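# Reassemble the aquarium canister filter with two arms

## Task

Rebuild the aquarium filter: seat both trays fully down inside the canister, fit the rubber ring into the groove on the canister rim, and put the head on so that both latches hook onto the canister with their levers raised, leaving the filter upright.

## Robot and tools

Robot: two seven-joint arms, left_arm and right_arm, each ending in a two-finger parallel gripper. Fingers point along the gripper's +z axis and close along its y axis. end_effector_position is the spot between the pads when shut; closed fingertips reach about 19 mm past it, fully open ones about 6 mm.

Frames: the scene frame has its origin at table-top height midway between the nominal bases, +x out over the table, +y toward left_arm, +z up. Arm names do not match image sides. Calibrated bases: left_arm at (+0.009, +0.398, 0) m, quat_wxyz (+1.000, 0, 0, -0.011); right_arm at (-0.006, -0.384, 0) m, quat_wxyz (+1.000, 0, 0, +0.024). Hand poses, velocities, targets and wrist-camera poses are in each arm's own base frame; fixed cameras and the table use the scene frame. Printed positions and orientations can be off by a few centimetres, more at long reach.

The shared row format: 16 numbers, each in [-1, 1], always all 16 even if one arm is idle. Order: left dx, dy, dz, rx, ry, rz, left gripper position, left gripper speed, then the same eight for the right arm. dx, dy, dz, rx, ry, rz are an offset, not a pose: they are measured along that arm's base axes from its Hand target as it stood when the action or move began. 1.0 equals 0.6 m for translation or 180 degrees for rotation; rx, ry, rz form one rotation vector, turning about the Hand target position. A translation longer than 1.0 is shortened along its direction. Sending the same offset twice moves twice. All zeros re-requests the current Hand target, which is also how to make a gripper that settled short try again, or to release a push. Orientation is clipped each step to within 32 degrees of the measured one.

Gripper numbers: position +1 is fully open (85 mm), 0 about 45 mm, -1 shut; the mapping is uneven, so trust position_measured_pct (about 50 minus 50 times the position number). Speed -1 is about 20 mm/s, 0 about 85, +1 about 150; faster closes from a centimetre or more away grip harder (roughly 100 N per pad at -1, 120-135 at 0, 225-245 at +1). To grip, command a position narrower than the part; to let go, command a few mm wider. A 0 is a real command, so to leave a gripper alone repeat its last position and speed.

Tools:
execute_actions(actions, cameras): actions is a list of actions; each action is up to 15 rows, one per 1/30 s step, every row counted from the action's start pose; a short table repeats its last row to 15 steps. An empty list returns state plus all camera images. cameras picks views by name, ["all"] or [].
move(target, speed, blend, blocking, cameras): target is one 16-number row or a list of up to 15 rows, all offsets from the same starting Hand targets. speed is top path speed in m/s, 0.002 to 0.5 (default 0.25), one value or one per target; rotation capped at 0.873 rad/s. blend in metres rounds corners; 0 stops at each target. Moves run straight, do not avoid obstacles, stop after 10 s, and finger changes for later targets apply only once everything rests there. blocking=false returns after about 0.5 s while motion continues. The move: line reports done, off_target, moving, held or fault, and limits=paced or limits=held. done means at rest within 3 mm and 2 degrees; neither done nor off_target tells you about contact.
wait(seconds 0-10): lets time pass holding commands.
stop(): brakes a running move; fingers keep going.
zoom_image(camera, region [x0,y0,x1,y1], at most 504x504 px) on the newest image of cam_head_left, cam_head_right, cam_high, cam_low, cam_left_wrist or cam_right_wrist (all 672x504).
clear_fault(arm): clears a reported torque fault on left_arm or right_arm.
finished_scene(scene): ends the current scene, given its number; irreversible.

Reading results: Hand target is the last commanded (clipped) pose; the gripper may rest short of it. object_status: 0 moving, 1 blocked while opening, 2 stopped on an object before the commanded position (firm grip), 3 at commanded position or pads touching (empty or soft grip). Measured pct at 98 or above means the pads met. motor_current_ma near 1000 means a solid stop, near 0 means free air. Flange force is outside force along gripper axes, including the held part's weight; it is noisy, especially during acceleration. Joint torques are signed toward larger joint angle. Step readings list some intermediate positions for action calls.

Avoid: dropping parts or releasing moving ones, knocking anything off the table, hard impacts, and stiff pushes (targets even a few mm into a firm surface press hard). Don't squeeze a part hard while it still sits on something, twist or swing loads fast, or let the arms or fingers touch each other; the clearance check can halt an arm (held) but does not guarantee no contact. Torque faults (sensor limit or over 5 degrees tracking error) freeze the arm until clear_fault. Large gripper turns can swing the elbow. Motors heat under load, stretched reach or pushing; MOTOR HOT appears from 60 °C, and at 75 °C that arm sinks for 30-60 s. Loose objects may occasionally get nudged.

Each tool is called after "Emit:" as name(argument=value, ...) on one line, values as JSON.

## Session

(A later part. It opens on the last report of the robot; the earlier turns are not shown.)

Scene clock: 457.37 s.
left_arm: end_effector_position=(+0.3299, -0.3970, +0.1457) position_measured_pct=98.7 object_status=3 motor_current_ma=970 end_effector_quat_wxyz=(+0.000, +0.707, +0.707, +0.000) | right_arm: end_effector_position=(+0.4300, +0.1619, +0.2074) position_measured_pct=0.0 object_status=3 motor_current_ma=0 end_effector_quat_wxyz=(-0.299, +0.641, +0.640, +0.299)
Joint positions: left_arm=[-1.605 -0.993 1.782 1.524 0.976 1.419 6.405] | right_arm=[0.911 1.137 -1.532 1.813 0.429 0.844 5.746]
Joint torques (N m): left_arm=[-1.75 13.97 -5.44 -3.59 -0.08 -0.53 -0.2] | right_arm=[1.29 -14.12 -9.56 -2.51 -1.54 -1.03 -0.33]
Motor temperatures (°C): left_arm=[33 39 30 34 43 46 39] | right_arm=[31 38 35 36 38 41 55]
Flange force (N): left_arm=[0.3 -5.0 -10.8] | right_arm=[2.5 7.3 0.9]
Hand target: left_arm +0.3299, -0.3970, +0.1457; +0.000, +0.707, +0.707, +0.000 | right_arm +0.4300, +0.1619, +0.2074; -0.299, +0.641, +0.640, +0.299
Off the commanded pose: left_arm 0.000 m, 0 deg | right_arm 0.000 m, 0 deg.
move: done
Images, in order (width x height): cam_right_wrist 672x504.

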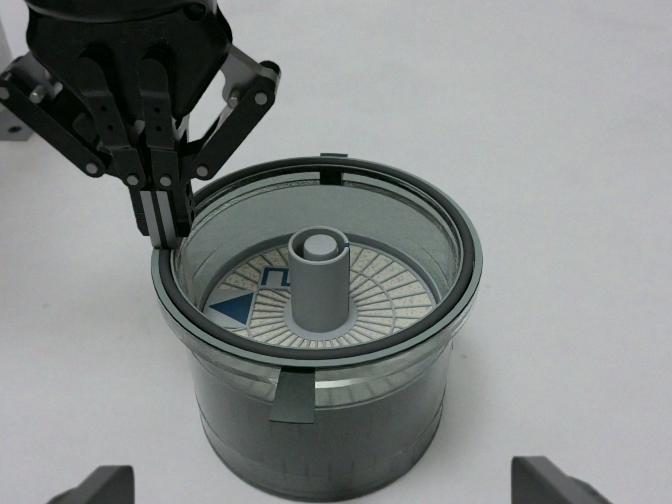

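Emit:
move(target=[0,0,0.17,0,0,0,-1,1,0,0,0,0,0,0,1,1], speed=0.1, cameras=["cam_right_wrist","cam_left_wrist"])

Emit:
zoom_image(camera="cam_right_wrist", region=[130, 140, 490, 380])

Emit:
zoom_image(camera="cam_right_wrist", region=[130, 180, 290, 340])

Scene clock: 462.77 s.
left_arm: end_effector_position=(+0.3300, -0.3970, +0.2477) position_measured_pct=98.7 object_status=3 motor_current_ma=970 end_effector_quat_wxyz=(+0.000, +0.707, +0.707, +0.000) | right_arm: end_effector_position=(+0.4300, +0.1619, +0.2074) position_measured_pct=0.0 object_status=3 motor_current_ma=0 end_effector_quat_wxyz=(-0.299, +0.641, +0.640, +0.299)
Joint positions: left_arm=[-1.61 -0.871 1.705 1.35 0.861 1.611 6.498] | right_arm=[0.911 1.137 -1.532 1.813 0.429 0.844 5.746]
Joint torques (N m): left_arm=[-1.41 17.48 -7.07 -5.47 -0.38 0.2 -0.19] | right_arm=[1.29 -14.1 -9.56 -2.5 -1.52 -1.04 -0.33]
Motor temperatures (°C): left_arm=[33 39 30 34 43 46 39] | right_arm=[31 38 35 36 38 41 55]
Flange force (N): left_arm=[-0.8 -3.2 -0.2] | right_arm=[2.6 7.2 0.8]
Hand target: left_arm +0.3299, -0.3970, +0.2477; +0.000, +0.707, +0.707, +0.000 | right_arm +0.4300, +0.1619, +0.2074; -0.299, +0.641, +0.640, +0.299
Off the commanded pose: left_arm 0.000 m, 0 deg | right_arm 0.000 m, 0 deg.
move: done
Images, in order (width x height): cam_left_wrist 672x504, cam_right_wrist 672x504.

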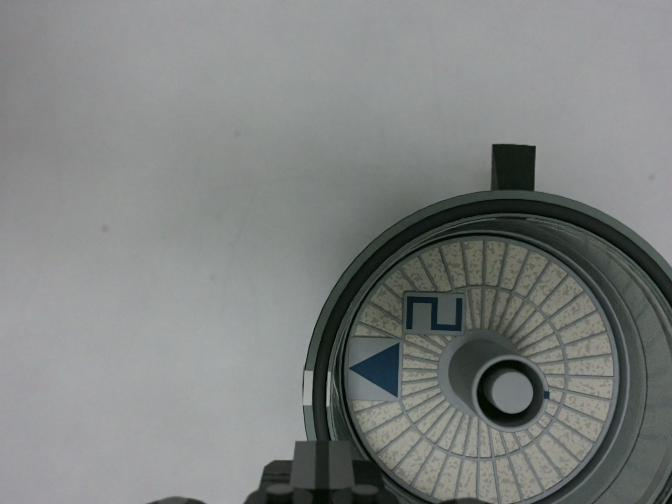

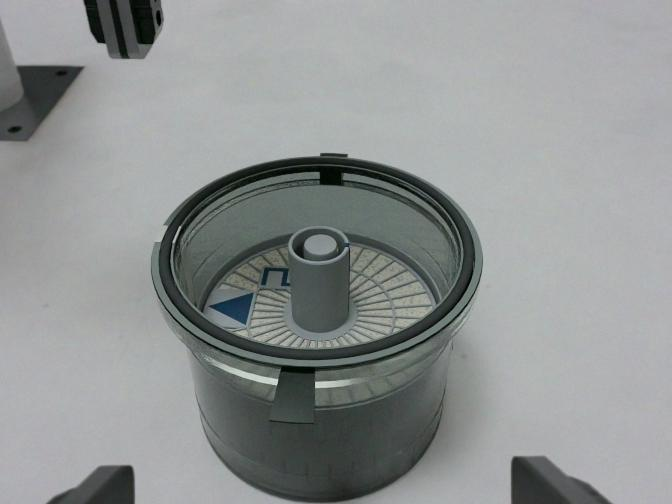

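Scaled by 1.400.

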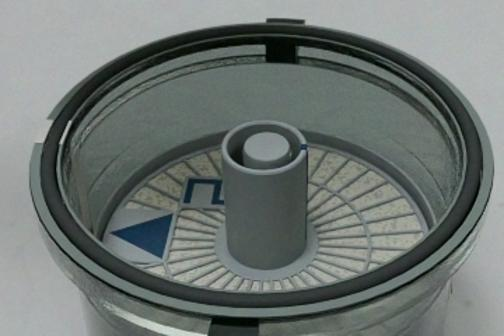

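Scaled by 3.150.

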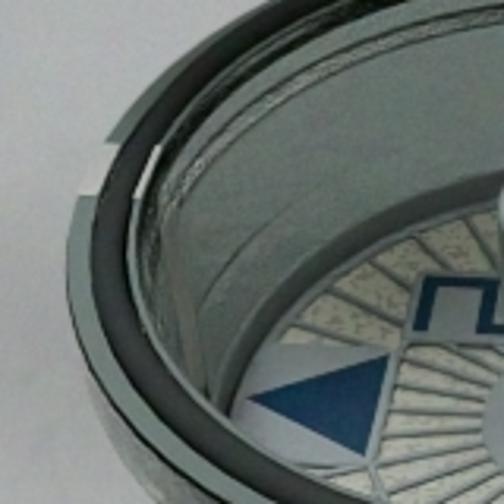

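Emit:
move(target=[[0.015,-0.0608,-0.1462,0,0,0,-1,1,0,-0.13,0,0,0,0,1,1],[0.015,-0.0608,-0.1697,0,0,0,-1,1,0,-0.13,0,0,0,0,1,1],[0.015,-0.0608,-0.1462,0,0,0,-1,1,0,-0.13,0,0,0,0,1,1],[0.056,-0.1072,-0.1462,0,0,0,-1,1,0,-0.13,0,0,0,0,1,1],[0.056,-0.1072,-0.1697,0,0,0,-1,1,0,-0.13,0,0,0,0,1,1],[0.056,-0.1072,-0.1462,0,0,0,-1,1,0,-0.13,0,0,0,0,1,1],[0.1138,-0.129,-0.1462,0,0,0,-1,1,0,-0.13,0,0,0,0,1,1],[0.1138,-0.129,-0.1697,0,0,0,-1,1,0,-0.13,0,0,0,0,1,1]], speed=[0.12,0.03,0.06,0.06,0.03,0.06,0.06,0.03], cameras=["cam_right_wrist","cam_left_wrist"])

Scene clock: 481.87 s.
left_arm: end_effector_position=(+0.3982, -0.4745, +0.1460) position_measured_pct=98.7 object_status=3 motor_current_ma=970 end_effector_quat_wxyz=(+0.000, +0.707, +0.707, +0.000) | right_arm: end_effector_position=(+0.4300, +0.0839, +0.2074) position_measured_pct=0.0 object_status=3 motor_current_ma=0 end_effector_quat_wxyz=(-0.299, +0.641, +0.640, +0.299)
Joint positions: left_arm=[-1.818 -1.116 1.858 1.054 1.038 1.566 6.621] | right_arm=[1.055 1.187 -1.562 1.743 0.414 1.021 5.867]
Joint torques (N m): left_arm=[-2.12 13.52 -3.6 -2.27 -0.11 -0.95 -0.15] | right_arm=[1.28 -14.75 -9.64 -2.09 -1.84 -0.78 -0.31]
Motor temperatures (°C): left_arm=[33 39 30 34 43 46 39] | right_arm=[31 38 35 36 38 41 55]
Flange force (N): left_arm=[1.6 -6.1 -17.4] | right_arm=[1.7 7.7 -0.6]
Hand target: left_arm +0.3982, -0.4744, +0.1458; +0.000, +0.707, +0.707, +0.000 | right_arm +0.4300, +0.0839, +0.2074; -0.299, +0.641, +0.640, +0.299
Off the commanded pose: left_arm 0.000 m, 0 deg | right_arm 0.000 m, 0 deg.
move: done
Images, in order (width x height): cam_left_wrist 672x504, cam_right_wrist 672x504.

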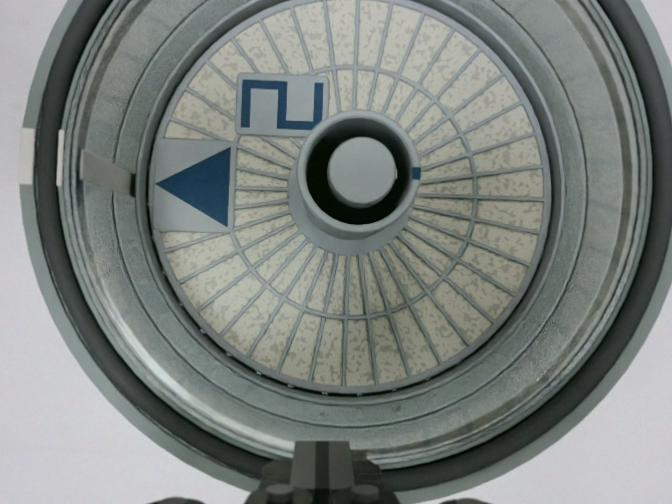

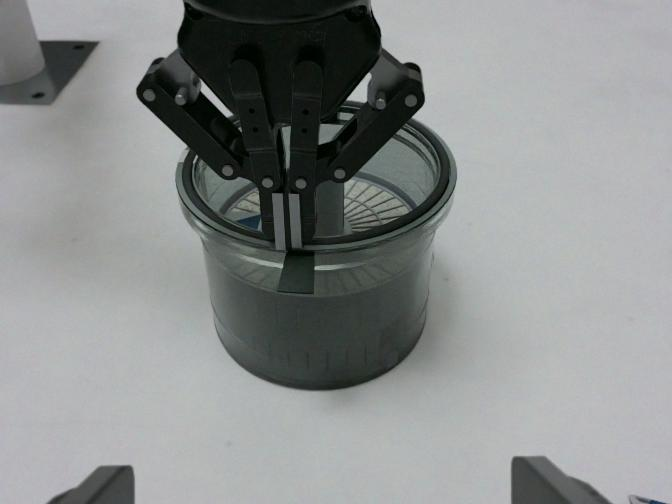

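Emit:
move(target=[[0,0,0.0237,0,0,0,-1,1,0,0,0,0,0,0,1,1],[0.0613,0.0075,0.0237,0,0,0,-1,1,0,0,0,0,0,0,1,1],[0.0613,0.0075,0.0,0,0,0,-1,1,0,0,0,0,0,0,1,1],[0.0613,0.0075,0.0237,0,0,0,-1,1,0,0,0,0,0,0,1,1],[0.1122,0.0425,0.0237,0,0,0,-1,1,0,0,0,0,0,0,1,1],[0.1122,0.0425,0.0,0,0,0,-1,1,0,0,0,0,0,0,1,1],[0.1122,0.0425,0.0237,0,0,0,-1,1,0,0,0,0,0,0,1,1],[0.141,0.0973,0.0237,0,0,0,-1,1,0,0,0,0,0,0,1,1],[0.141,0.0973,0.0,0,0,0,-1,1,0,0,0,0,0,0,1,1]], speed=[0.06,0.06,0.03,0.06,0.06,0.03,0.06,0.06,0.03], cameras=["cam_right_wrist","cam_left_wrist"])

Emit:
move(target=[[0,0,0.0237,0,0,0,-1,1,0,0,0,0,0,0,1,1],[0,0.0617,0.0237,0,0,0,-1,1,0,0,0,0,0,0,1,1],[0,0.0617,0,0,0,0,-1,1,0,0,0,0,0,0,1,1],[0,0.0617,0.0237,0,0,0,-1,1,0,0,0,0,0,0,1,1],[-0.0288,0.1165,0.0237,0,0,0,-1,1,0,0,0,0,0,0,1,1],[-0.0288,0.1165,0,0,0,0,-1,1,0,0,0,0,0,0,1,1],[-0.0288,0.1165,0.0237,0,0,0,-1,1,0,0,0,0,0,0,1,1],[-0.0797,0.1515,0.0237,0,0,0,-1,1,0,0,0,0,0,0,1,1],[-0.0797,0.1515,0.0,0,0,0,-1,1,0,0,0,0,0,0,1,1]], speed=[0.06,0.06,0.03,0.06,0.06,0.03,0.06,0.06,0.03], cameras=["cam_right_wrist","cam_left_wrist"])

Scene clock: 493.93 s.
left_arm: end_effector_position=(+0.4828, -0.4160, +0.1460) position_measured_pct=98.7 object_status=3 motor_current_ma=970 end_effector_quat_wxyz=(+0.000, +0.707, +0.707, +0.000) | right_arm: end_effector_position=(+0.4300, +0.0839, +0.2074) position_measured_pct=0.0 object_status=3 motor_current_ma=0 end_effector_quat_wxyz=(-0.299, +0.641, +0.640, +0.299)
Joint positions: left_arm=[-2.024 -1.137 1.878 0.951 1.045 1.591 6.512] | right_arm=[1.055 1.187 -1.562 1.743 0.414 1.021 5.867]
Joint torques (N m): left_arm=[-0.56 13.41 -2.28 -2.27 0.25 -0.31 -0.18] | right_arm=[1.29 -14.71 -9.61 -2.09 -1.83 -0.8 -0.33]
Motor temperatures (°C): left_arm=[33 39 30 34 43 46 39] | right_arm=[31 38 35 36 38 41 55]
Flange force (N): left_arm=[2.1 -4.2 -18.0] | right_arm=[1.7 7.8 -0.7]
Hand target: left_arm +0.4828, -0.4160, +0.1458; +0.000, +0.707, +0.707, +0.000 | right_arm +0.4300, +0.0839, +0.2074; -0.299, +0.641, +0.640, +0.299
Off the commanded pose: left_arm 0.000 m, 0 deg | right_arm 0.000 m, 0 deg.
move: done
Images, in order (width x height): cam_left_wrist 672x504, cam_right_wrist 672x504.

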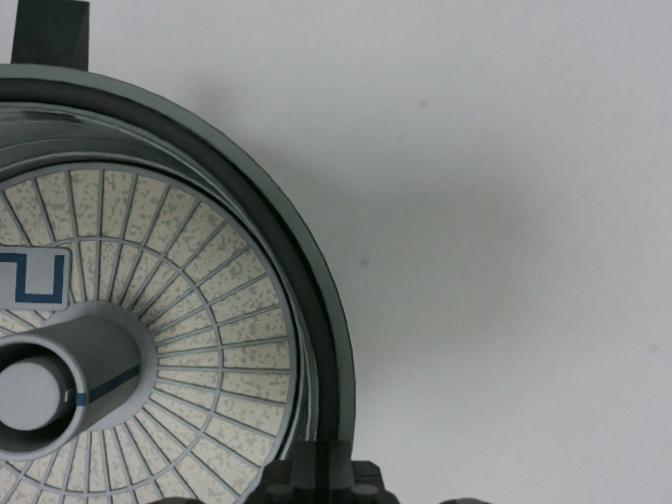

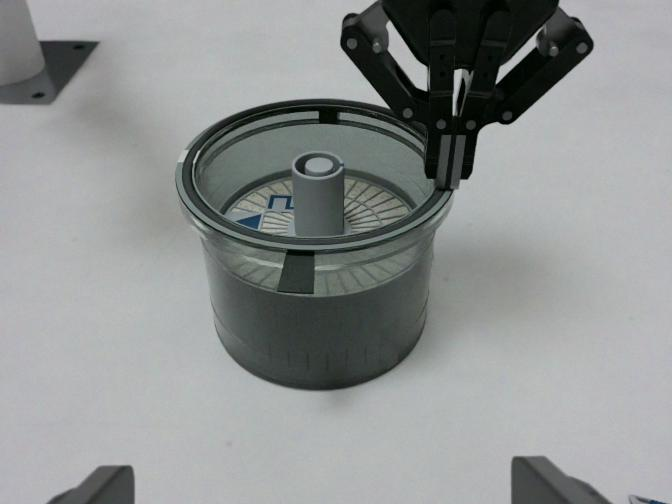

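Scene clock: 499.37 s.
left_arm: end_effector_position=(+0.4350, -0.3252, +0.1459) position_measured_pct=98.7 object_status=3 motor_current_ma=970 end_effector_quat_wxyz=(+0.000, +0.707, +0.707, +0.000) | right_arm: end_effector_position=(+0.4300, +0.0839, +0.2074) position_measured_pct=0.0 object_status=3 motor_current_ma=0 end_effector_quat_wxyz=(-0.299, +0.641, +0.640, +0.299)
Joint positions: left_arm=[-1.892 -1.018 1.814 1.415 0.983 1.449 6.223] | right_arm=[1.055 1.187 -1.562 1.743 0.414 1.021 5.867]
Joint torques (N m): left_arm=[-1.7 15.2 -5.59 -3.74 -0.07 -0.45 -0.17] | right_arm=[1.28 -14.7 -9.64 -2.1 -1.84 -0.78 -0.33]
Motor temperatures (°C): left_arm=[33 39 30 34 43 46 39] | right_arm=[31 38 35 36 38 41 55]
Flange force (N): left_arm=[-0.4 -5.1 -9.6] | right_arm=[1.7 7.7 -0.6]
Hand target: left_arm +0.4350, -0.3251, +0.1458; +0.000, +0.707, +0.707, +0.000 | right_arm +0.4300, +0.0839, +0.2074; -0.299, +0.641, +0.640, +0.299
Off the commanded pose: left_arm 0.000 m, 0 deg | right_arm 0.000 m, 0 deg.
move: done
Images, in order (width x height): cam_left_wrist 672x504, cam_right_wrist 672x504.

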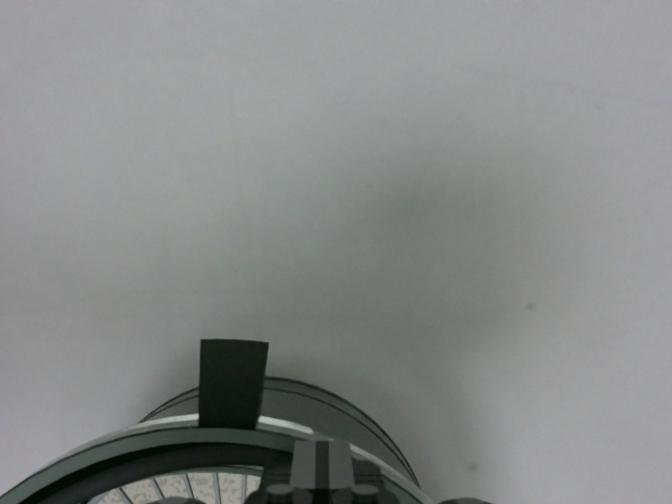

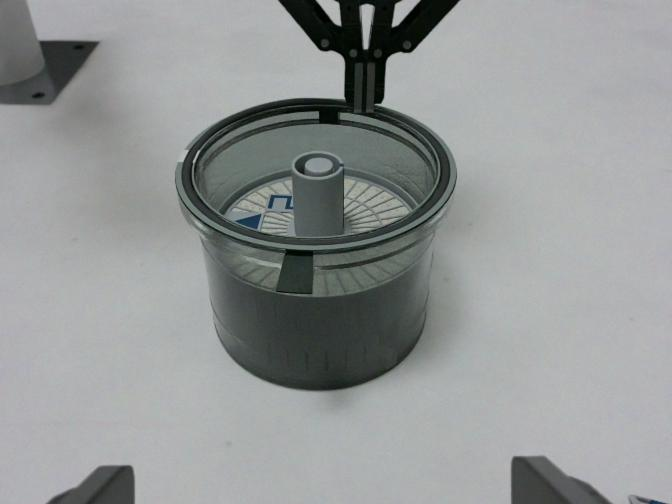

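Emit:
move(target=[[0,0,0.0237,0,0,0,-1,1,0,0,0,0,0,0,1,1],[-0.0613,0.0075,0.0237,0,0,0,-1,1,0,0,0,0,0,0,1,1],[-0.0613,0.0075,0.0,0,0,0,-1,1,0,0,0,0,0,0,1,1],[-0.0613,0.0075,0.0237,0,0,0,-1,1,0,0,0,0,0,0,1,1],[-0.1192,-0.0143,0.0237,0,0,0,-1,1,0,0,0,0,0,0,1,1],[-0.1192,-0.0143,0.0,0,0,0,-1,1,0,0,0,0,0,0,1,1],[-0.1192,-0.0143,0.0237,0,0,0,-1,1,0,0,0,0,0,0,1,1],[-0.1602,-0.0607,0.0237,0,0,0,-1,1,0,0,0,0,0,0,1,1],[-0.1602,-0.0607,0,0,0,0,-1,1,0,0,0,0,0,0,1,1]], speed=[0.06,0.06,0.03,0.06,0.06,0.03,0.06,0.06,0.03])

Emit:
move(target=[[0,0,0.15,0,0,0,-1,1,0,0.13,0,0,0,0,1,1],[0.02,-0.05,0.25,0,0,-0.5,-1,1,0,0.13,0,0,0,0,1,1]], speed=0.15, cameras=["cam_right_wrist","cam_left_wrist"])

Emit:
zoom_image(camera="cam_right_wrist", region=[130, 140, 490, 380])

Emit:
zoom_image(camera="cam_left_wrist", region=[140, 150, 640, 504])

Scene clock: 511.17 s.
left_arm: end_effector_position=(+0.3389, -0.3615, +0.1459) position_measured_pct=98.7 object_status=3 motor_current_ma=970 end_effector_quat_wxyz=(+0.000, +0.707, +0.707, +0.000) | right_arm: end_effector_position=(+0.4300, +0.0839, +0.2074) position_measured_pct=0.0 object_status=3 motor_current_ma=0 end_effector_quat_wxyz=(-0.299, +0.641, +0.640, +0.299)
Joint positions: left_arm=[-1.626 -0.975 1.755 1.603 0.972 1.4 6.305] | right_arm=[1.055 1.187 -1.562 1.743 0.414 1.021 5.867]
Joint torques (N m): left_arm=[-1.44 15.18 -6.41 -4.12 -0.22 -0.15 -0.18] | right_arm=[1.26 -14.69 -9.64 -2.09 -1.85 -0.8 -0.33]
Motor temperatures (°C): left_arm=[33 39 30 34 43 46 39] | right_arm=[31 38 35 36 38 41 55]
Flange force (N): left_arm=[-0.6 -3.8 -5.8] | right_arm=[1.7 7.7 -0.7]
Hand target: left_arm +0.3389, -0.3615, +0.1458; +0.000, +0.707, +0.707, +0.000 | right_arm +0.4300, +0.0839, +0.2074; -0.299, +0.641, +0.640, +0.299
Off the commanded pose: left_arm 0.000 m, 0 deg | right_arm 0.000 m, 0 deg.
move: done

Scene clock: 517.47 s.
left_arm: end_effector_position=(+0.3509, -0.3916, +0.2958) position_measured_pct=98.7 object_status=3 motor_current_ma=970 end_effector_quat_wxyz=(+0.000, +1.000, +0.000, +0.000) | right_arm: end_effector_position=(+0.4300, +0.1619, +0.2074) position_measured_pct=0.0 object_status=3 motor_current_ma=0 end_effector_quat_wxyz=(-0.299, +0.641, +0.640, +0.299)
Joint positions: left_arm=[-1.767 -0.695 2.03 1.192 0.612 1.591 5.101] | right_arm=[0.911 1.137 -1.533 1.813 0.43 0.844 5.745]
Joint torques (N m): left_arm=[-1.36 17.7 -5.1 -6.96 -0.39 0.11 -0.15] | right_arm=[1.27 -14.1 -9.55 -2.5 -1.52 -1.03 -0.32]
Motor temperatures (°C): left_arm=[33 39 30 34 43 46 39] | right_arm=[31 38 35 36 38 41 55]
Flange force (N): left_arm=[-3.3 0.6 -0.3] | right_arm=[2.6 7.2 0.8]
Hand target: left_arm +0.3509, -0.3916, +0.2958; +0.000, +1.000, +0.000, +0.000 | right_arm +0.4300, +0.1619, +0.2074; -0.299, +0.641, +0.640, +0.299
Off the commanded pose: left_arm 0.000 m, 0 deg | right_arm 0.000 m, 0 deg.
move: done
Images, in order (width x height): cam_left_wrist 672x504, cam_right_wrist 672x504.

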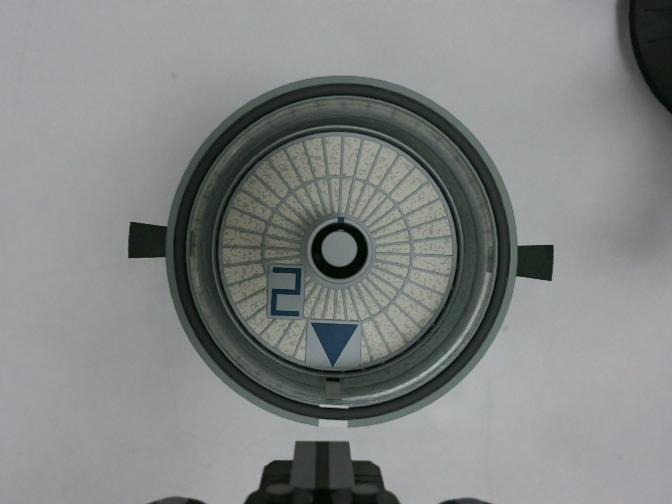

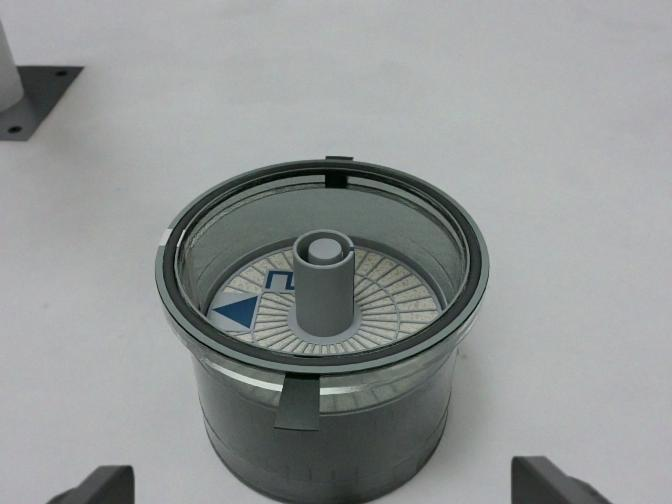

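Scaled by 1.400.

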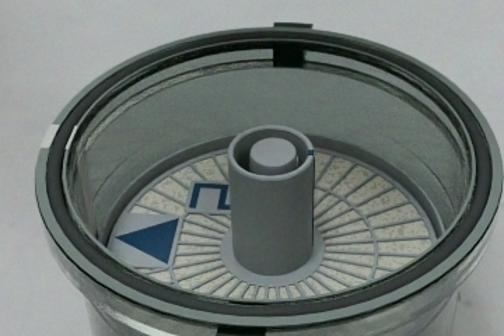

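Scaled by 1.008.

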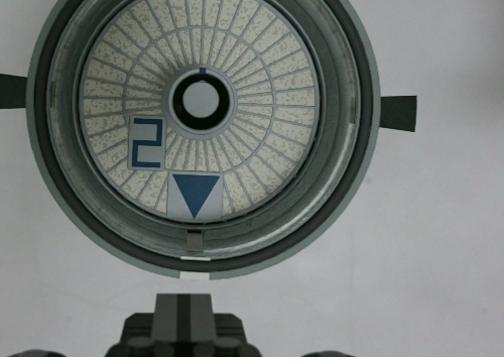

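Emit:
move(target=[-0.15,0.35,0.1,0,0,0,-1,1,0,-0.15,0.2,-0.2778,0,0,1,1], speed=0.25)

Emit:
move(target=[0,0,0,0,0,0,0,1,0.18,0.0,-0.12,0,0,-0.6033,1,1], speed=0.25, cameras=["cam_right_wrist","cam_head_left"])

Emit:
zoom_image(camera="cam_right_wrist", region=[100, 150, 600, 504])

Scene clock: 525.50 s.
left_arm: end_effector_position=(+0.2609, -0.1816, +0.3558) position_measured_pct=98.7 object_status=3 motor_current_ma=970 end_effector_quat_wxyz=(+0.000, +1.000, +0.000, +0.000) | right_arm: end_effector_position=(+0.4300, +0.0719, +0.3274) position_measured_pct=0.0 object_status=3 motor_current_ma=0 end_effector_quat_wxyz=(+0.000, +0.708, +0.707, +0.000)
Joint positions: left_arm=[-1.093 0.081 1.762 1.708 -0.08 1.449 5.391] | right_arm=[0.556 0.583 -1.357 1.396 0.569 1.601 5.54]
Joint torques (N m): left_arm=[-1.48 0.48 0.38 -8.44 -0.38 0.14 -0.18] | right_arm=[1.26 -13.16 -5.19 -6 -0.12 0.11 -0.34]
Motor temperatures (°C): left_arm=[33 39 30 34 43 46 39] | right_arm=[31 38 35 36 38 41 55]
Flange force (N): left_arm=no reading | right_arm=[3.9 7.8 -5.3]
Hand target: left_arm +0.2609, -0.1816, +0.3558; +0.000, +1.000, +0.000, +0.000 | right_arm +0.4300, +0.0719, +0.3274; +0.000, +0.708, +0.707, +0.000
Off the commanded pose: left_arm 0.000 m, 0 deg | right_arm 0.000 m, 0 deg.
move: done

Scene clock: 529.67 s.
left_arm: end_effector_position=(+0.2609, -0.1816, +0.3558) position_measured_pct=49.8 object_status=3 motor_current_ma=0 end_effector_quat_wxyz=(+0.000, +1.000, +0.000, +0.000) | right_arm: end_effector_position=(+0.5380, +0.0719, +0.2554) position_measured_pct=0.0 object_status=3 motor_current_ma=0 end_effector_quat_wxyz=(+0.000, +0.987, -0.162, +0.000)
Joint positions: left_arm=[-1.093 0.081 1.762 1.708 -0.08 1.449 5.391] | right_arm=[0.211 0.69 -0.781 1.173 0.468 1.453 3.885]
Joint torques (N m): left_arm=[-1.47 0.41 0.38 -8.43 -0.39 0.14 -0.17] | right_arm=[1.26 -18.95 -3.98 -6.4 -0.03 0.13 -0.31]
Motor temperatures (°C): left_arm=[33 39 30 34 43 46 39] | right_arm=[31 38 35 36 38 41 55]
Flange force (N): left_arm=no reading | right_arm=[5.7 -4.8 -4.6]
Hand target: left_arm +0.2609, -0.1816, +0.3558; +0.000, +1.000, +0.000, +0.000 | right_arm +0.5380, +0.0719, +0.2554; +0.000, +0.987, -0.162, +0.000
Off the commanded pose: left_arm 0.000 m, 0 deg | right_arm 0.000 m, 0 deg.
move: done
Images, in order (width x height): cam_head_left 672x504, cam_right_wrist 672x504.

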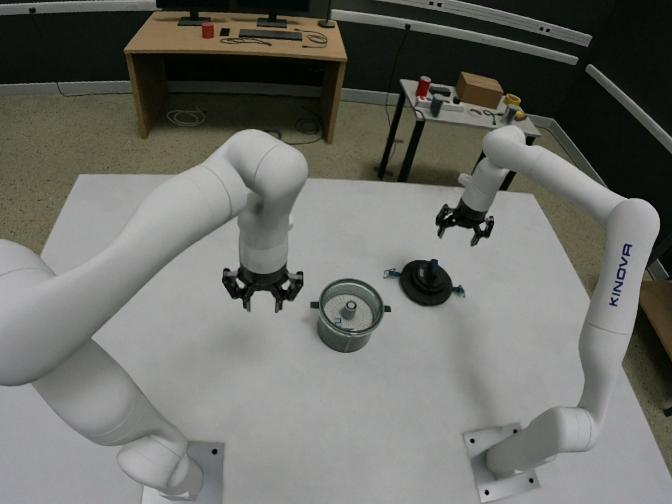

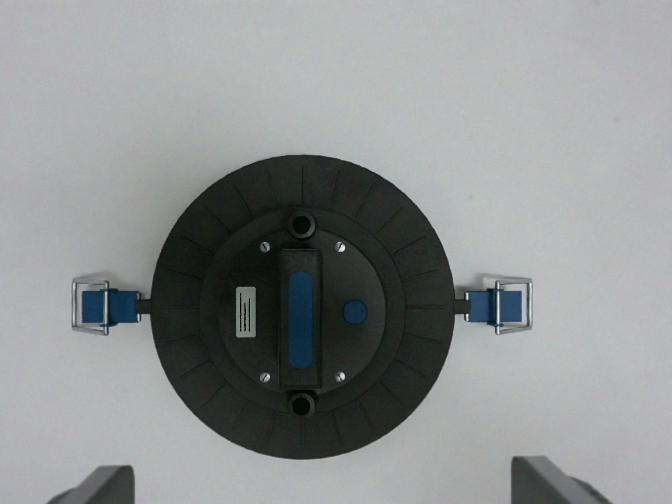

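Scaled by 1.008.

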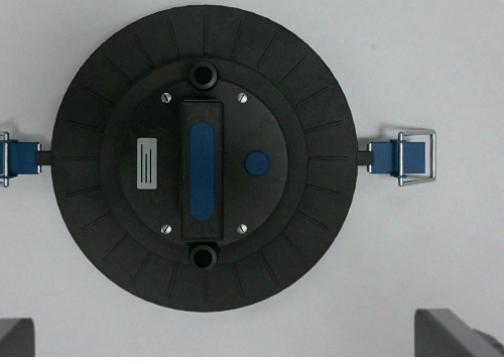

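Emit:
move(target=[[0,0,0,0,0,0,0,1,0.0508,0.0012,-0.15,0,0,0,0.4,1],[0,0,0,0,0,0,0,1,0.0508,0.0012,-0.289,0,0,0,0.4,1]], speed=0.1, cameras=["cam_right_wrist","cam_low"])

Emit:
zoom_image(camera="cam_low", region=[160, 200, 300, 330])

Scene clock: 541.40 s.
left_arm: end_effector_position=(+0.2609, -0.1816, +0.3558) position_measured_pct=49.8 object_status=3 motor_current_ma=0 end_effector_quat_wxyz=(+0.000, +1.000, +0.000, +0.000) | right_arm: end_effector_position=(+0.5685, +0.0727, +0.0820) position_measured_pct=29.9 object_status=3 motor_current_ma=0 end_effector_quat_wxyz=(+0.000, +0.987, -0.162, +0.000)
Joint positions: left_arm=[-1.093 0.081 1.762 1.708 -0.08 1.449 5.391] | right_arm=[0.179 0.927 -0.696 1.309 0.607 1.118 3.806]
Joint torques (N m): left_arm=[-1.43 0.36 0.35 -8.47 -0.34 0.13 -0.17] | right_arm=[1.28 -21.15 -4.62 -5.02 -0.07 0.13 -0.34]
Motor temperatures (°C): left_arm=[33 39 30 34 43 46 39] | right_arm=[31 38 35 36 38 41 55]
Flange force (N): left_arm=no reading | right_arm=[5.4 -4.6 -2.4]
Hand target: left_arm +0.2609, -0.1816, +0.3558; +0.000, +1.000, +0.000, +0.000 | right_arm +0.5685, +0.0727, +0.0820; +0.000, +0.987, -0.162, +0.000
Off the commanded pose: left_arm 0.000 m, 0 deg | right_arm 0.000 m, 0 deg.
move: done
Images, in order (width x height): cam_low 672x504, cam_right_wrist 672x504.

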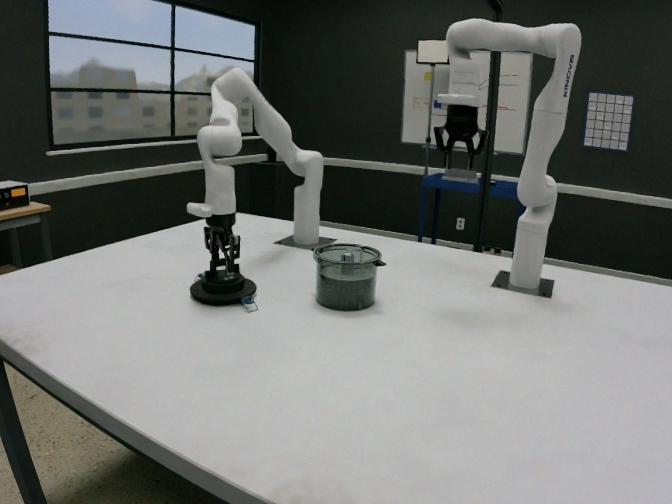

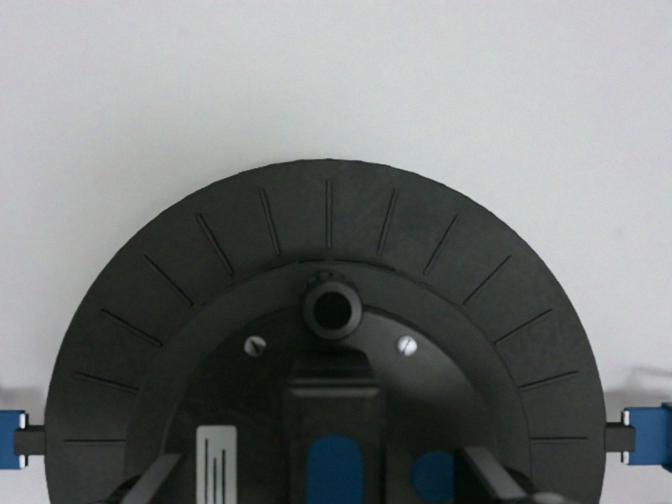

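Scaled by 3.600 from the camera's 672x504 image, which has a finer 960x720 frame.

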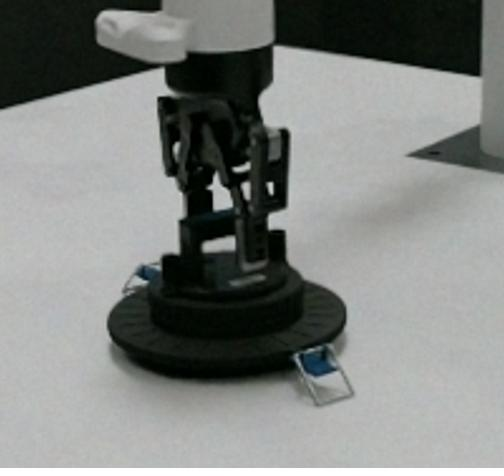

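Emit:
move(target=[0,0,0,0,0,0,0,1,-0.0008,-0.0024,0.0067,0,0,0,0.4,1], speed=0.05, cameras=["cam_right_wrist"])

Emit:
move(target=[0,0,0,0,0,0,0,1,0,0,0,0,0,0,-0.9,-1], cameras=["cam_right_wrist"])

Scene clock: 548.53 s.
left_arm: end_effector_position=(+0.2609, -0.1816, +0.3558) position_measured_pct=49.8 object_status=3 motor_current_ma=0 end_effector_quat_wxyz=(+0.000, +1.000, +0.000, +0.000) | right_arm: end_effector_position=(+0.5680, +0.0712, +0.0860) position_measured_pct=29.9 object_status=3 motor_current_ma=0 end_effector_quat_wxyz=(+0.000, +0.987, -0.162, +0.000)
Joint positions: left_arm=[-1.093 0.081 1.762 1.708 -0.08 1.449 5.391] | right_arm=[0.183 0.92 -0.699 1.309 0.604 1.125 3.81]
Joint torques (N m): left_arm=[-1.46 0.38 0.37 -8.48 -0.36 0.15 -0.15] | right_arm=[1.3 -21.11 -4.58 -5.07 -0.04 0.11 -0.33]
Motor temperatures (°C): left_arm=[33 39 30 34 43 46 39] | right_arm=[31 39 35 36 38 41 55]
Flange force (N): left_arm=no reading | right_arm=[5.4 -4.6 -2.5]
Hand target: left_arm +0.2609, -0.1816, +0.3558; +0.000, +1.000, +0.000, +0.000 | right_arm +0.5680, +0.0712, +0.0860; +0.000, +0.987, -0.162, +0.000
Off the commanded pose: left_arm 0.000 m, 0 deg | right_arm 0.000 m, 0 deg.
move: done
Images, in order (width x height): cam_right_wrist 672x504.

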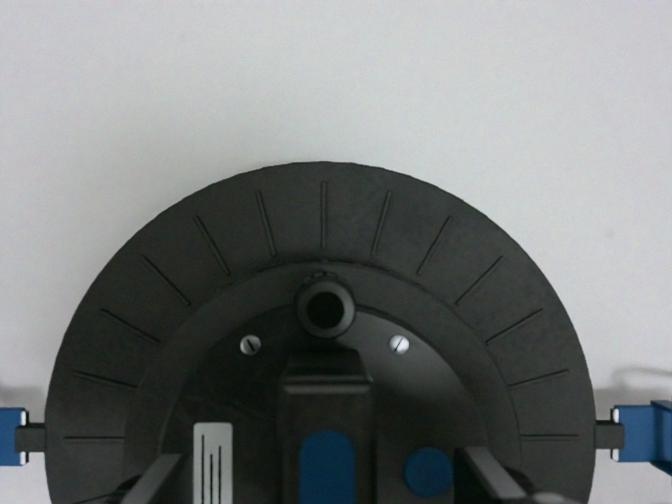

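Scene clock: 551.10 s.
left_arm: end_effector_position=(+0.2609, -0.1816, +0.3558) position_measured_pct=49.8 object_status=3 motor_current_ma=0 end_effector_quat_wxyz=(+0.000, +1.000, +0.000, +0.000) | right_arm: end_effector_position=(+0.5680, +0.0712, +0.0861) position_measured_pct=77.5 object_status=0 motor_current_ma=1000 end_effector_quat_wxyz=(+0.000, +0.987, -0.162, +0.000)
Joint positions: left_arm=[-1.093 0.081 1.762 1.708 -0.08 1.449 5.391] | right_arm=[0.183 0.92 -0.699 1.309 0.604 1.125 3.81]
Joint torques (N m): left_arm=[-1.45 0.43 0.36 -8.48 -0.38 0.13 -0.15] | right_arm=[0.56 -19.86 -4.77 -5.24 -0.06 -0.6 -0.34]
Motor temperatures (°C): left_arm=[33 39 30 34 43 46 39] | right_arm=[31 39 35 36 38 41 55]
Flange force (N): left_arm=no reading | right_arm=[4.0 -2.4 -5.4]
Hand target: left_arm +0.2609, -0.1816, +0.3558; +0.000, +1.000, +0.000, +0.000 | right_arm +0.5680, +0.0712, +0.0861; +0.000, +0.987, -0.162, +0.000
Off the commanded pose: left_arm 0.000 m, 0 deg | right_arm 0.000 m, 0 deg.
move: done
Images, in order (width x height): cam_right_wrist 672x504.

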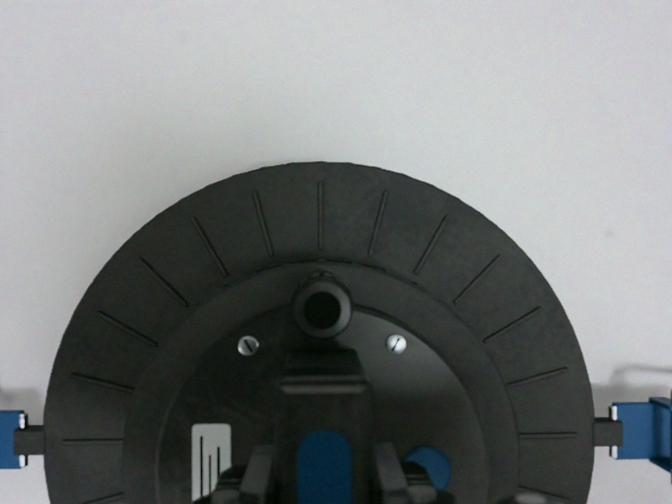

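Emit:
move(target=[[0,0,0,0,0,0,0,1,0,0,0.03,0,0,0,-0.9,-1],[0,0,0,0,0,0,0,1,0,0,0.3,0,0,0.0711,-0.9,-1]], speed=0.1, cameras=["cam_right_wrist","cam_low","cam_high","cam_head_left"])

Emit:
zoom_image(camera="cam_low", region=[160, 130, 300, 270])

Emit:
zoom_image(camera="cam_high", region=[170, 220, 330, 380])

Scene clock: 557.43 s.
left_arm: end_effector_position=(+0.2609, -0.1816, +0.3558) position_measured_pct=49.8 object_status=3 motor_current_ma=0 end_effector_quat_wxyz=(+0.000, +1.000, +0.000, +0.000) | right_arm: end_effector_position=(+0.5680, +0.0713, +0.2661) position_measured_pct=77.5 object_status=2 motor_current_ma=1000 end_effector_quat_wxyz=(+0.000, +0.999, -0.051, +0.000)
Joint positions: left_arm=[-1.093 0.081 1.762 1.708 -0.08 1.449 5.391] | right_arm=[0.179 0.762 -0.808 1.007 0.523 1.554 4.131]
Joint torques (N m): left_arm=[-1.44 0.42 0.36 -8.46 -0.41 0.14 -0.21] | right_arm=[1.31 -24.38 -5.07 -8.5 -0.06 0.12 -0.34]
Motor temperatures (°C): left_arm=[33 39 30 34 43 46 39] | right_arm=[31 39 35 36 38 41 55]
Flange force (N): left_arm=no reading | right_arm=[6.8 -3.3 2.7]
Hand target: left_arm +0.2609, -0.1816, +0.3558; +0.000, +1.000, +0.000, +0.000 | right_arm +0.5680, +0.0712, +0.2660; +0.000, +0.999, -0.051, +0.000
Off the commanded pose: left_arm 0.000 m, 0 deg | right_arm 0.000 m, 0 deg.
move: done
Images, in order (width x height): cam_head_left 672x504, cam_high 672x504, cam_low 672x504, cam_right_wrist 672x504.

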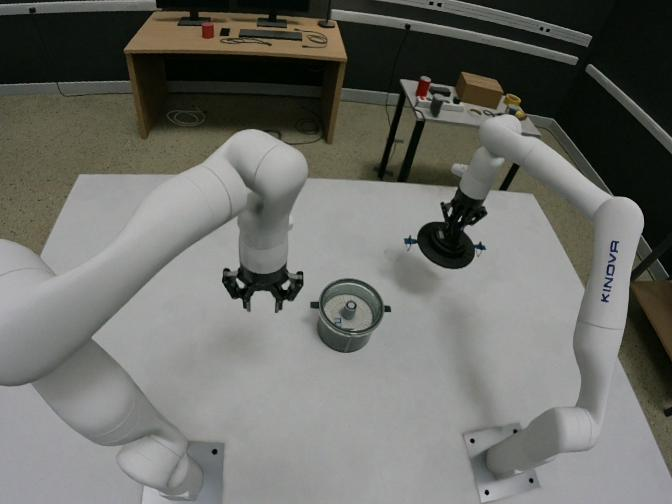

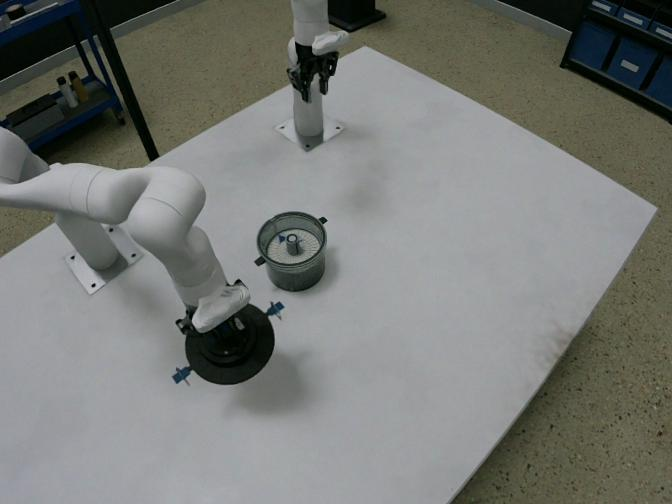

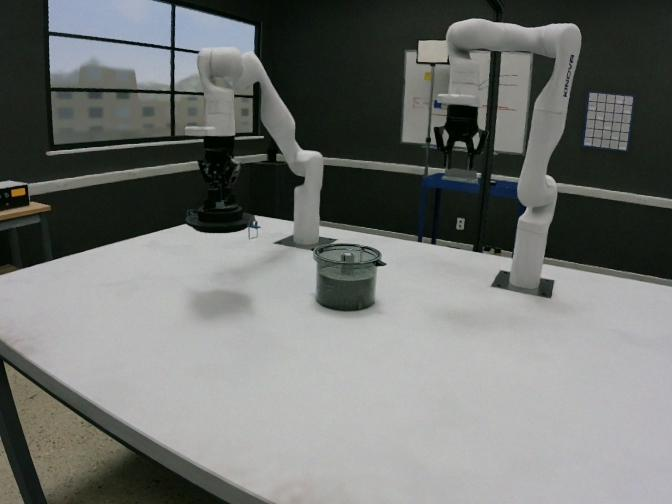

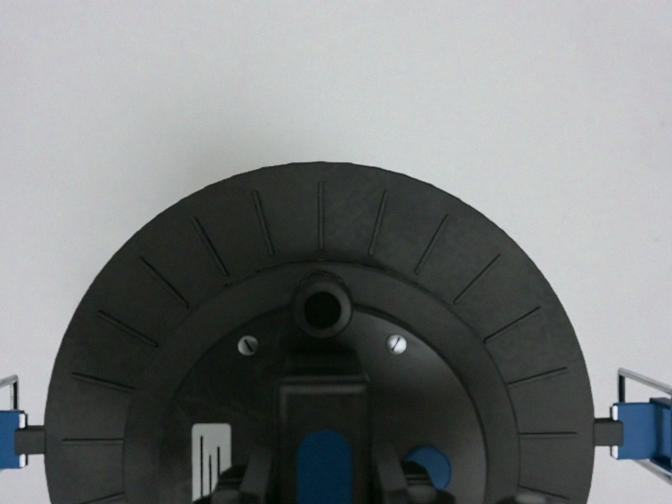

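Scaled by 3.600 from the camera's 672x504 image, which has a finer 960x720 frame.

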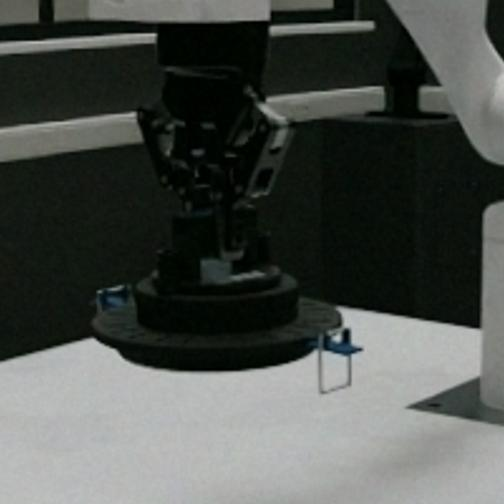

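Scaled by 3.150 from the camera's 672x504 image, which has a finer 960x720 frame.

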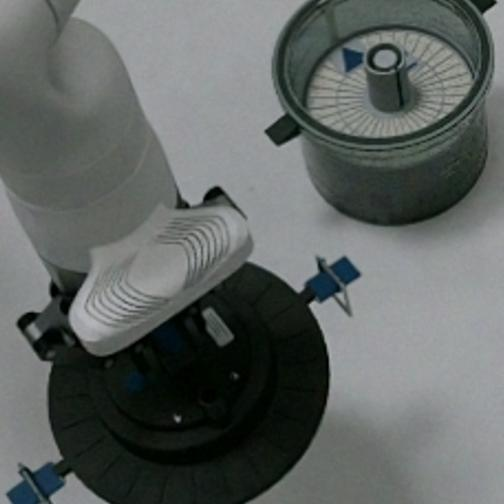

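Emit:
move(target=[0,0,0,0,0,-0.5,-1,1,0,0,0,0,0,-0.0036,-0.9,-1])

Emit:
move(target=[0.2485,-0.03,-0.22,-0.2778,0,0,-1,1,0,0,0,0,0,0,-0.9,-1], cameras=["cam_left_wrist"])

Scene clock: 575.30 s.
left_arm: end_effector_position=(+0.2609, -0.1816, +0.3558) position_measured_pct=99.1 object_status=3 motor_current_ma=1000 end_effector_quat_wxyz=(+0.000, +0.707, -0.707, +0.000) | right_arm: end_effector_position=(+0.5680, +0.0712, +0.2660) position_measured_pct=77.5 object_status=2 motor_current_ma=1000 end_effector_quat_wxyz=(+0.000, +0.998, -0.057, +0.000)
Joint positions: left_arm=[-0.695 0.478 1.859 1.706 -0.456 1.581 4.334] | right_arm=[0.178 0.762 -0.806 1.007 0.522 1.554 4.121]
Joint torques (N m): left_arm=[-1.45 -6.11 3.59 -7.7 -0.35 0.15 -0.17] | right_arm=[1.28 -24.8 -5.05 -8.5 -0.06 0.15 -0.34]
Motor temperatures (°C): left_arm=[33 38 30 34 43 46 39] | right_arm=[31 39 35 36 38 41 55]
Flange force (N): left_arm=[6.2 -2.5 -0.7] | right_arm=[7.6 -3.6 3.0]
Hand target: left_arm +0.2609, -0.1816, +0.3558; +0.000, +0.707, -0.707, +0.000 | right_arm +0.5680, +0.0712, +0.2660; +0.000, +0.998, -0.057, +0.000
Off the commanded pose: left_arm 0.000 m, 0 deg | right_arm 0.000 m, 0 deg.
move: done

Scene clock: 577.47 s.
left_arm: end_effector_position=(+0.4100, -0.1995, +0.2238) position_measured_pct=99.1 object_status=3 motor_current_ma=1000 end_effector_quat_wxyz=(+0.299, +0.641, -0.641, +0.299) | right_arm: end_effector_position=(+0.5680, +0.0712, +0.2660) position_measured_pct=77.5 object_status=2 motor_current_ma=1000 end_effector_quat_wxyz=(+0.000, +0.998, -0.057, +0.000)
Joint positions: left_arm=[-0.909 1.307 1.734 1.933 -0.757 0.89 4.023] | right_arm=[0.178 0.762 -0.806 1.007 0.522 1.554 4.121]
Joint torques (N m): left_arm=[-1.43 -14.1 9.13 -3.06 0.74 -1.57 -0.17] | right_arm=[1.28 -24.78 -5.08 -8.47 -0.07 0.16 -0.33]
Motor temperatures (°C): left_arm=[33 38 30 34 43 46 39] | right_arm=[31 39 35 36 38 41 55]
Flange force (N): left_arm=[3.0 -2.3 1.8] | right_arm=[7.7 -3.6 3.0]
Hand target: left_arm +0.4100, -0.1996, +0.2238; +0.299, +0.641, -0.641, +0.299 | right_arm +0.5680, +0.0712, +0.2660; +0.000, +0.998, -0.057, +0.000
Off the commanded pose: left_arm 0.000 m, 0 deg | right_arm 0.000 m, 0 deg.
move: done
Images, in order (width x height): cam_left_wrist 672x504.

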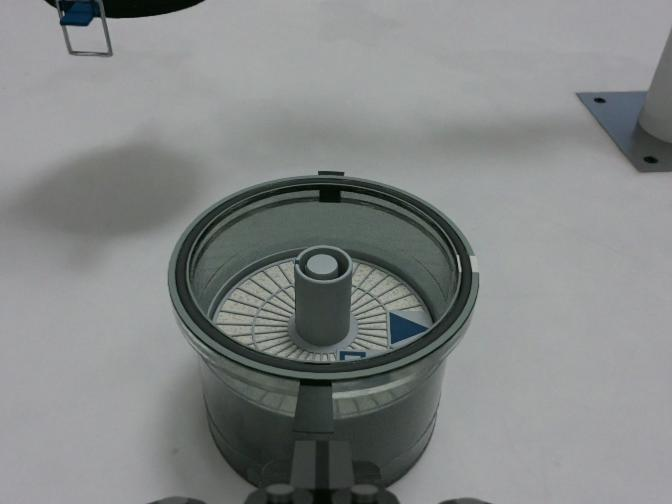

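Emit:
move(target=[0,0,0,0,0,0,-1,1,-0.2285,0.4717,0,0,0,0,-0.9,-1], speed=0.12, cameras=["cam_left_wrist","cam_low","cam_right_wrist"])

Scene clock: 586.07 s.
left_arm: end_effector_position=(+0.4100, -0.1996, +0.2238) position_measured_pct=99.1 object_status=3 motor_current_ma=1000 end_effector_quat_wxyz=(+0.299, +0.641, -0.641, +0.299) | right_arm: end_effector_position=(+0.4310, +0.3541, +0.2660) position_measured_pct=77.5 object_status=2 motor_current_ma=1000 end_effector_quat_wxyz=(+0.000, +0.998, -0.057, +0.000)
Joint positions: left_arm=[-0.909 1.307 1.734 1.933 -0.757 0.89 4.023] | right_arm=[-0.358 0.728 -0.814 1.078 0.506 1.522 3.544]
Joint torques (N m): left_arm=[-1.43 -14.02 9.14 -3.06 0.74 -1.57 -0.16] | right_arm=[1.34 -23.91 -5.13 -8.57 -0.13 0.14 -0.34]
Motor temperatures (°C): left_arm=[33 38 30 34 43 46 39] | right_arm=[31 39 35 36 38 41 55]
Flange force (N): left_arm=[3.1 -2.3 1.8] | right_arm=[4.2 -6.9 3.2]
Hand target: left_arm +0.4100, -0.1996, +0.2238; +0.299, +0.641, -0.641, +0.299 | right_arm +0.4309, +0.3542, +0.2660; +0.000, +0.998, -0.057, +0.000
Off the commanded pose: left_arm 0.000 m, 0 deg | right_arm 0.000 m, 0 deg.
move: done
Images, in order (width x height): cam_low 672x504, cam_left_wrist 672x504, cam_right_wrist 672x504.

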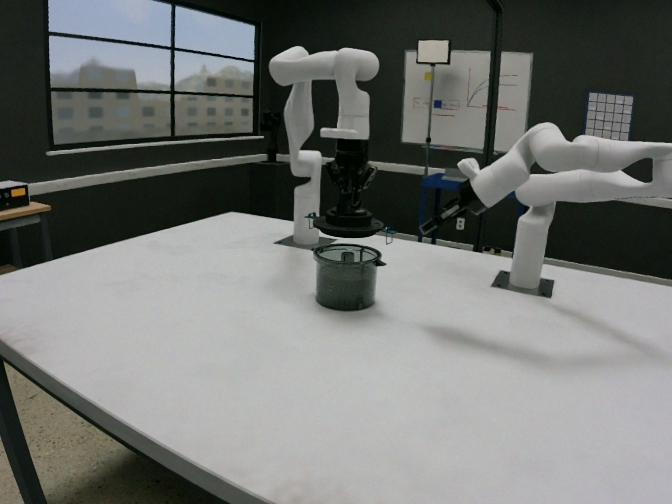

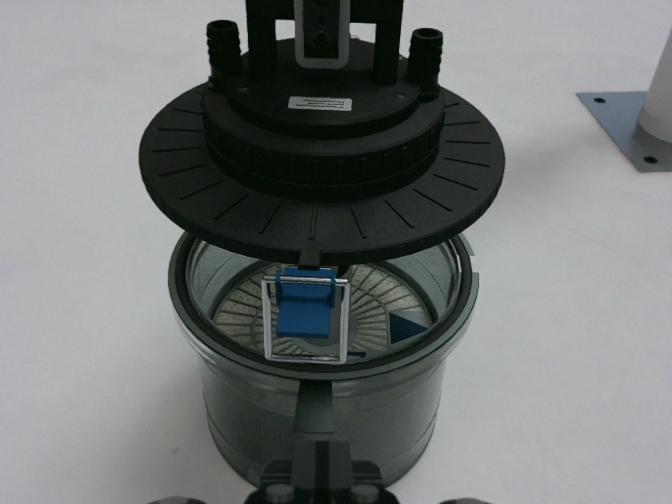

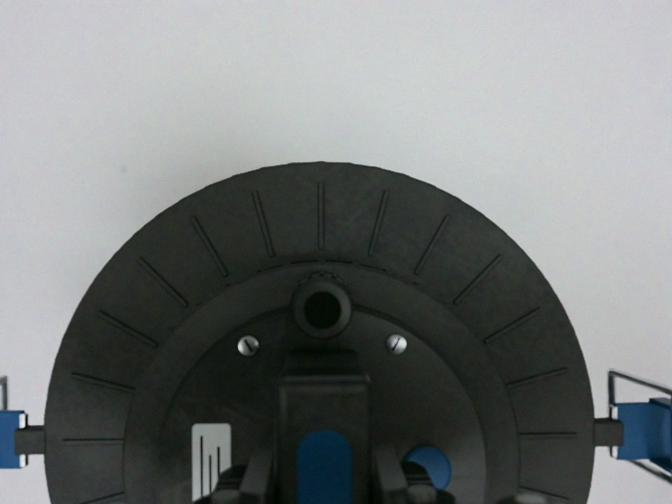

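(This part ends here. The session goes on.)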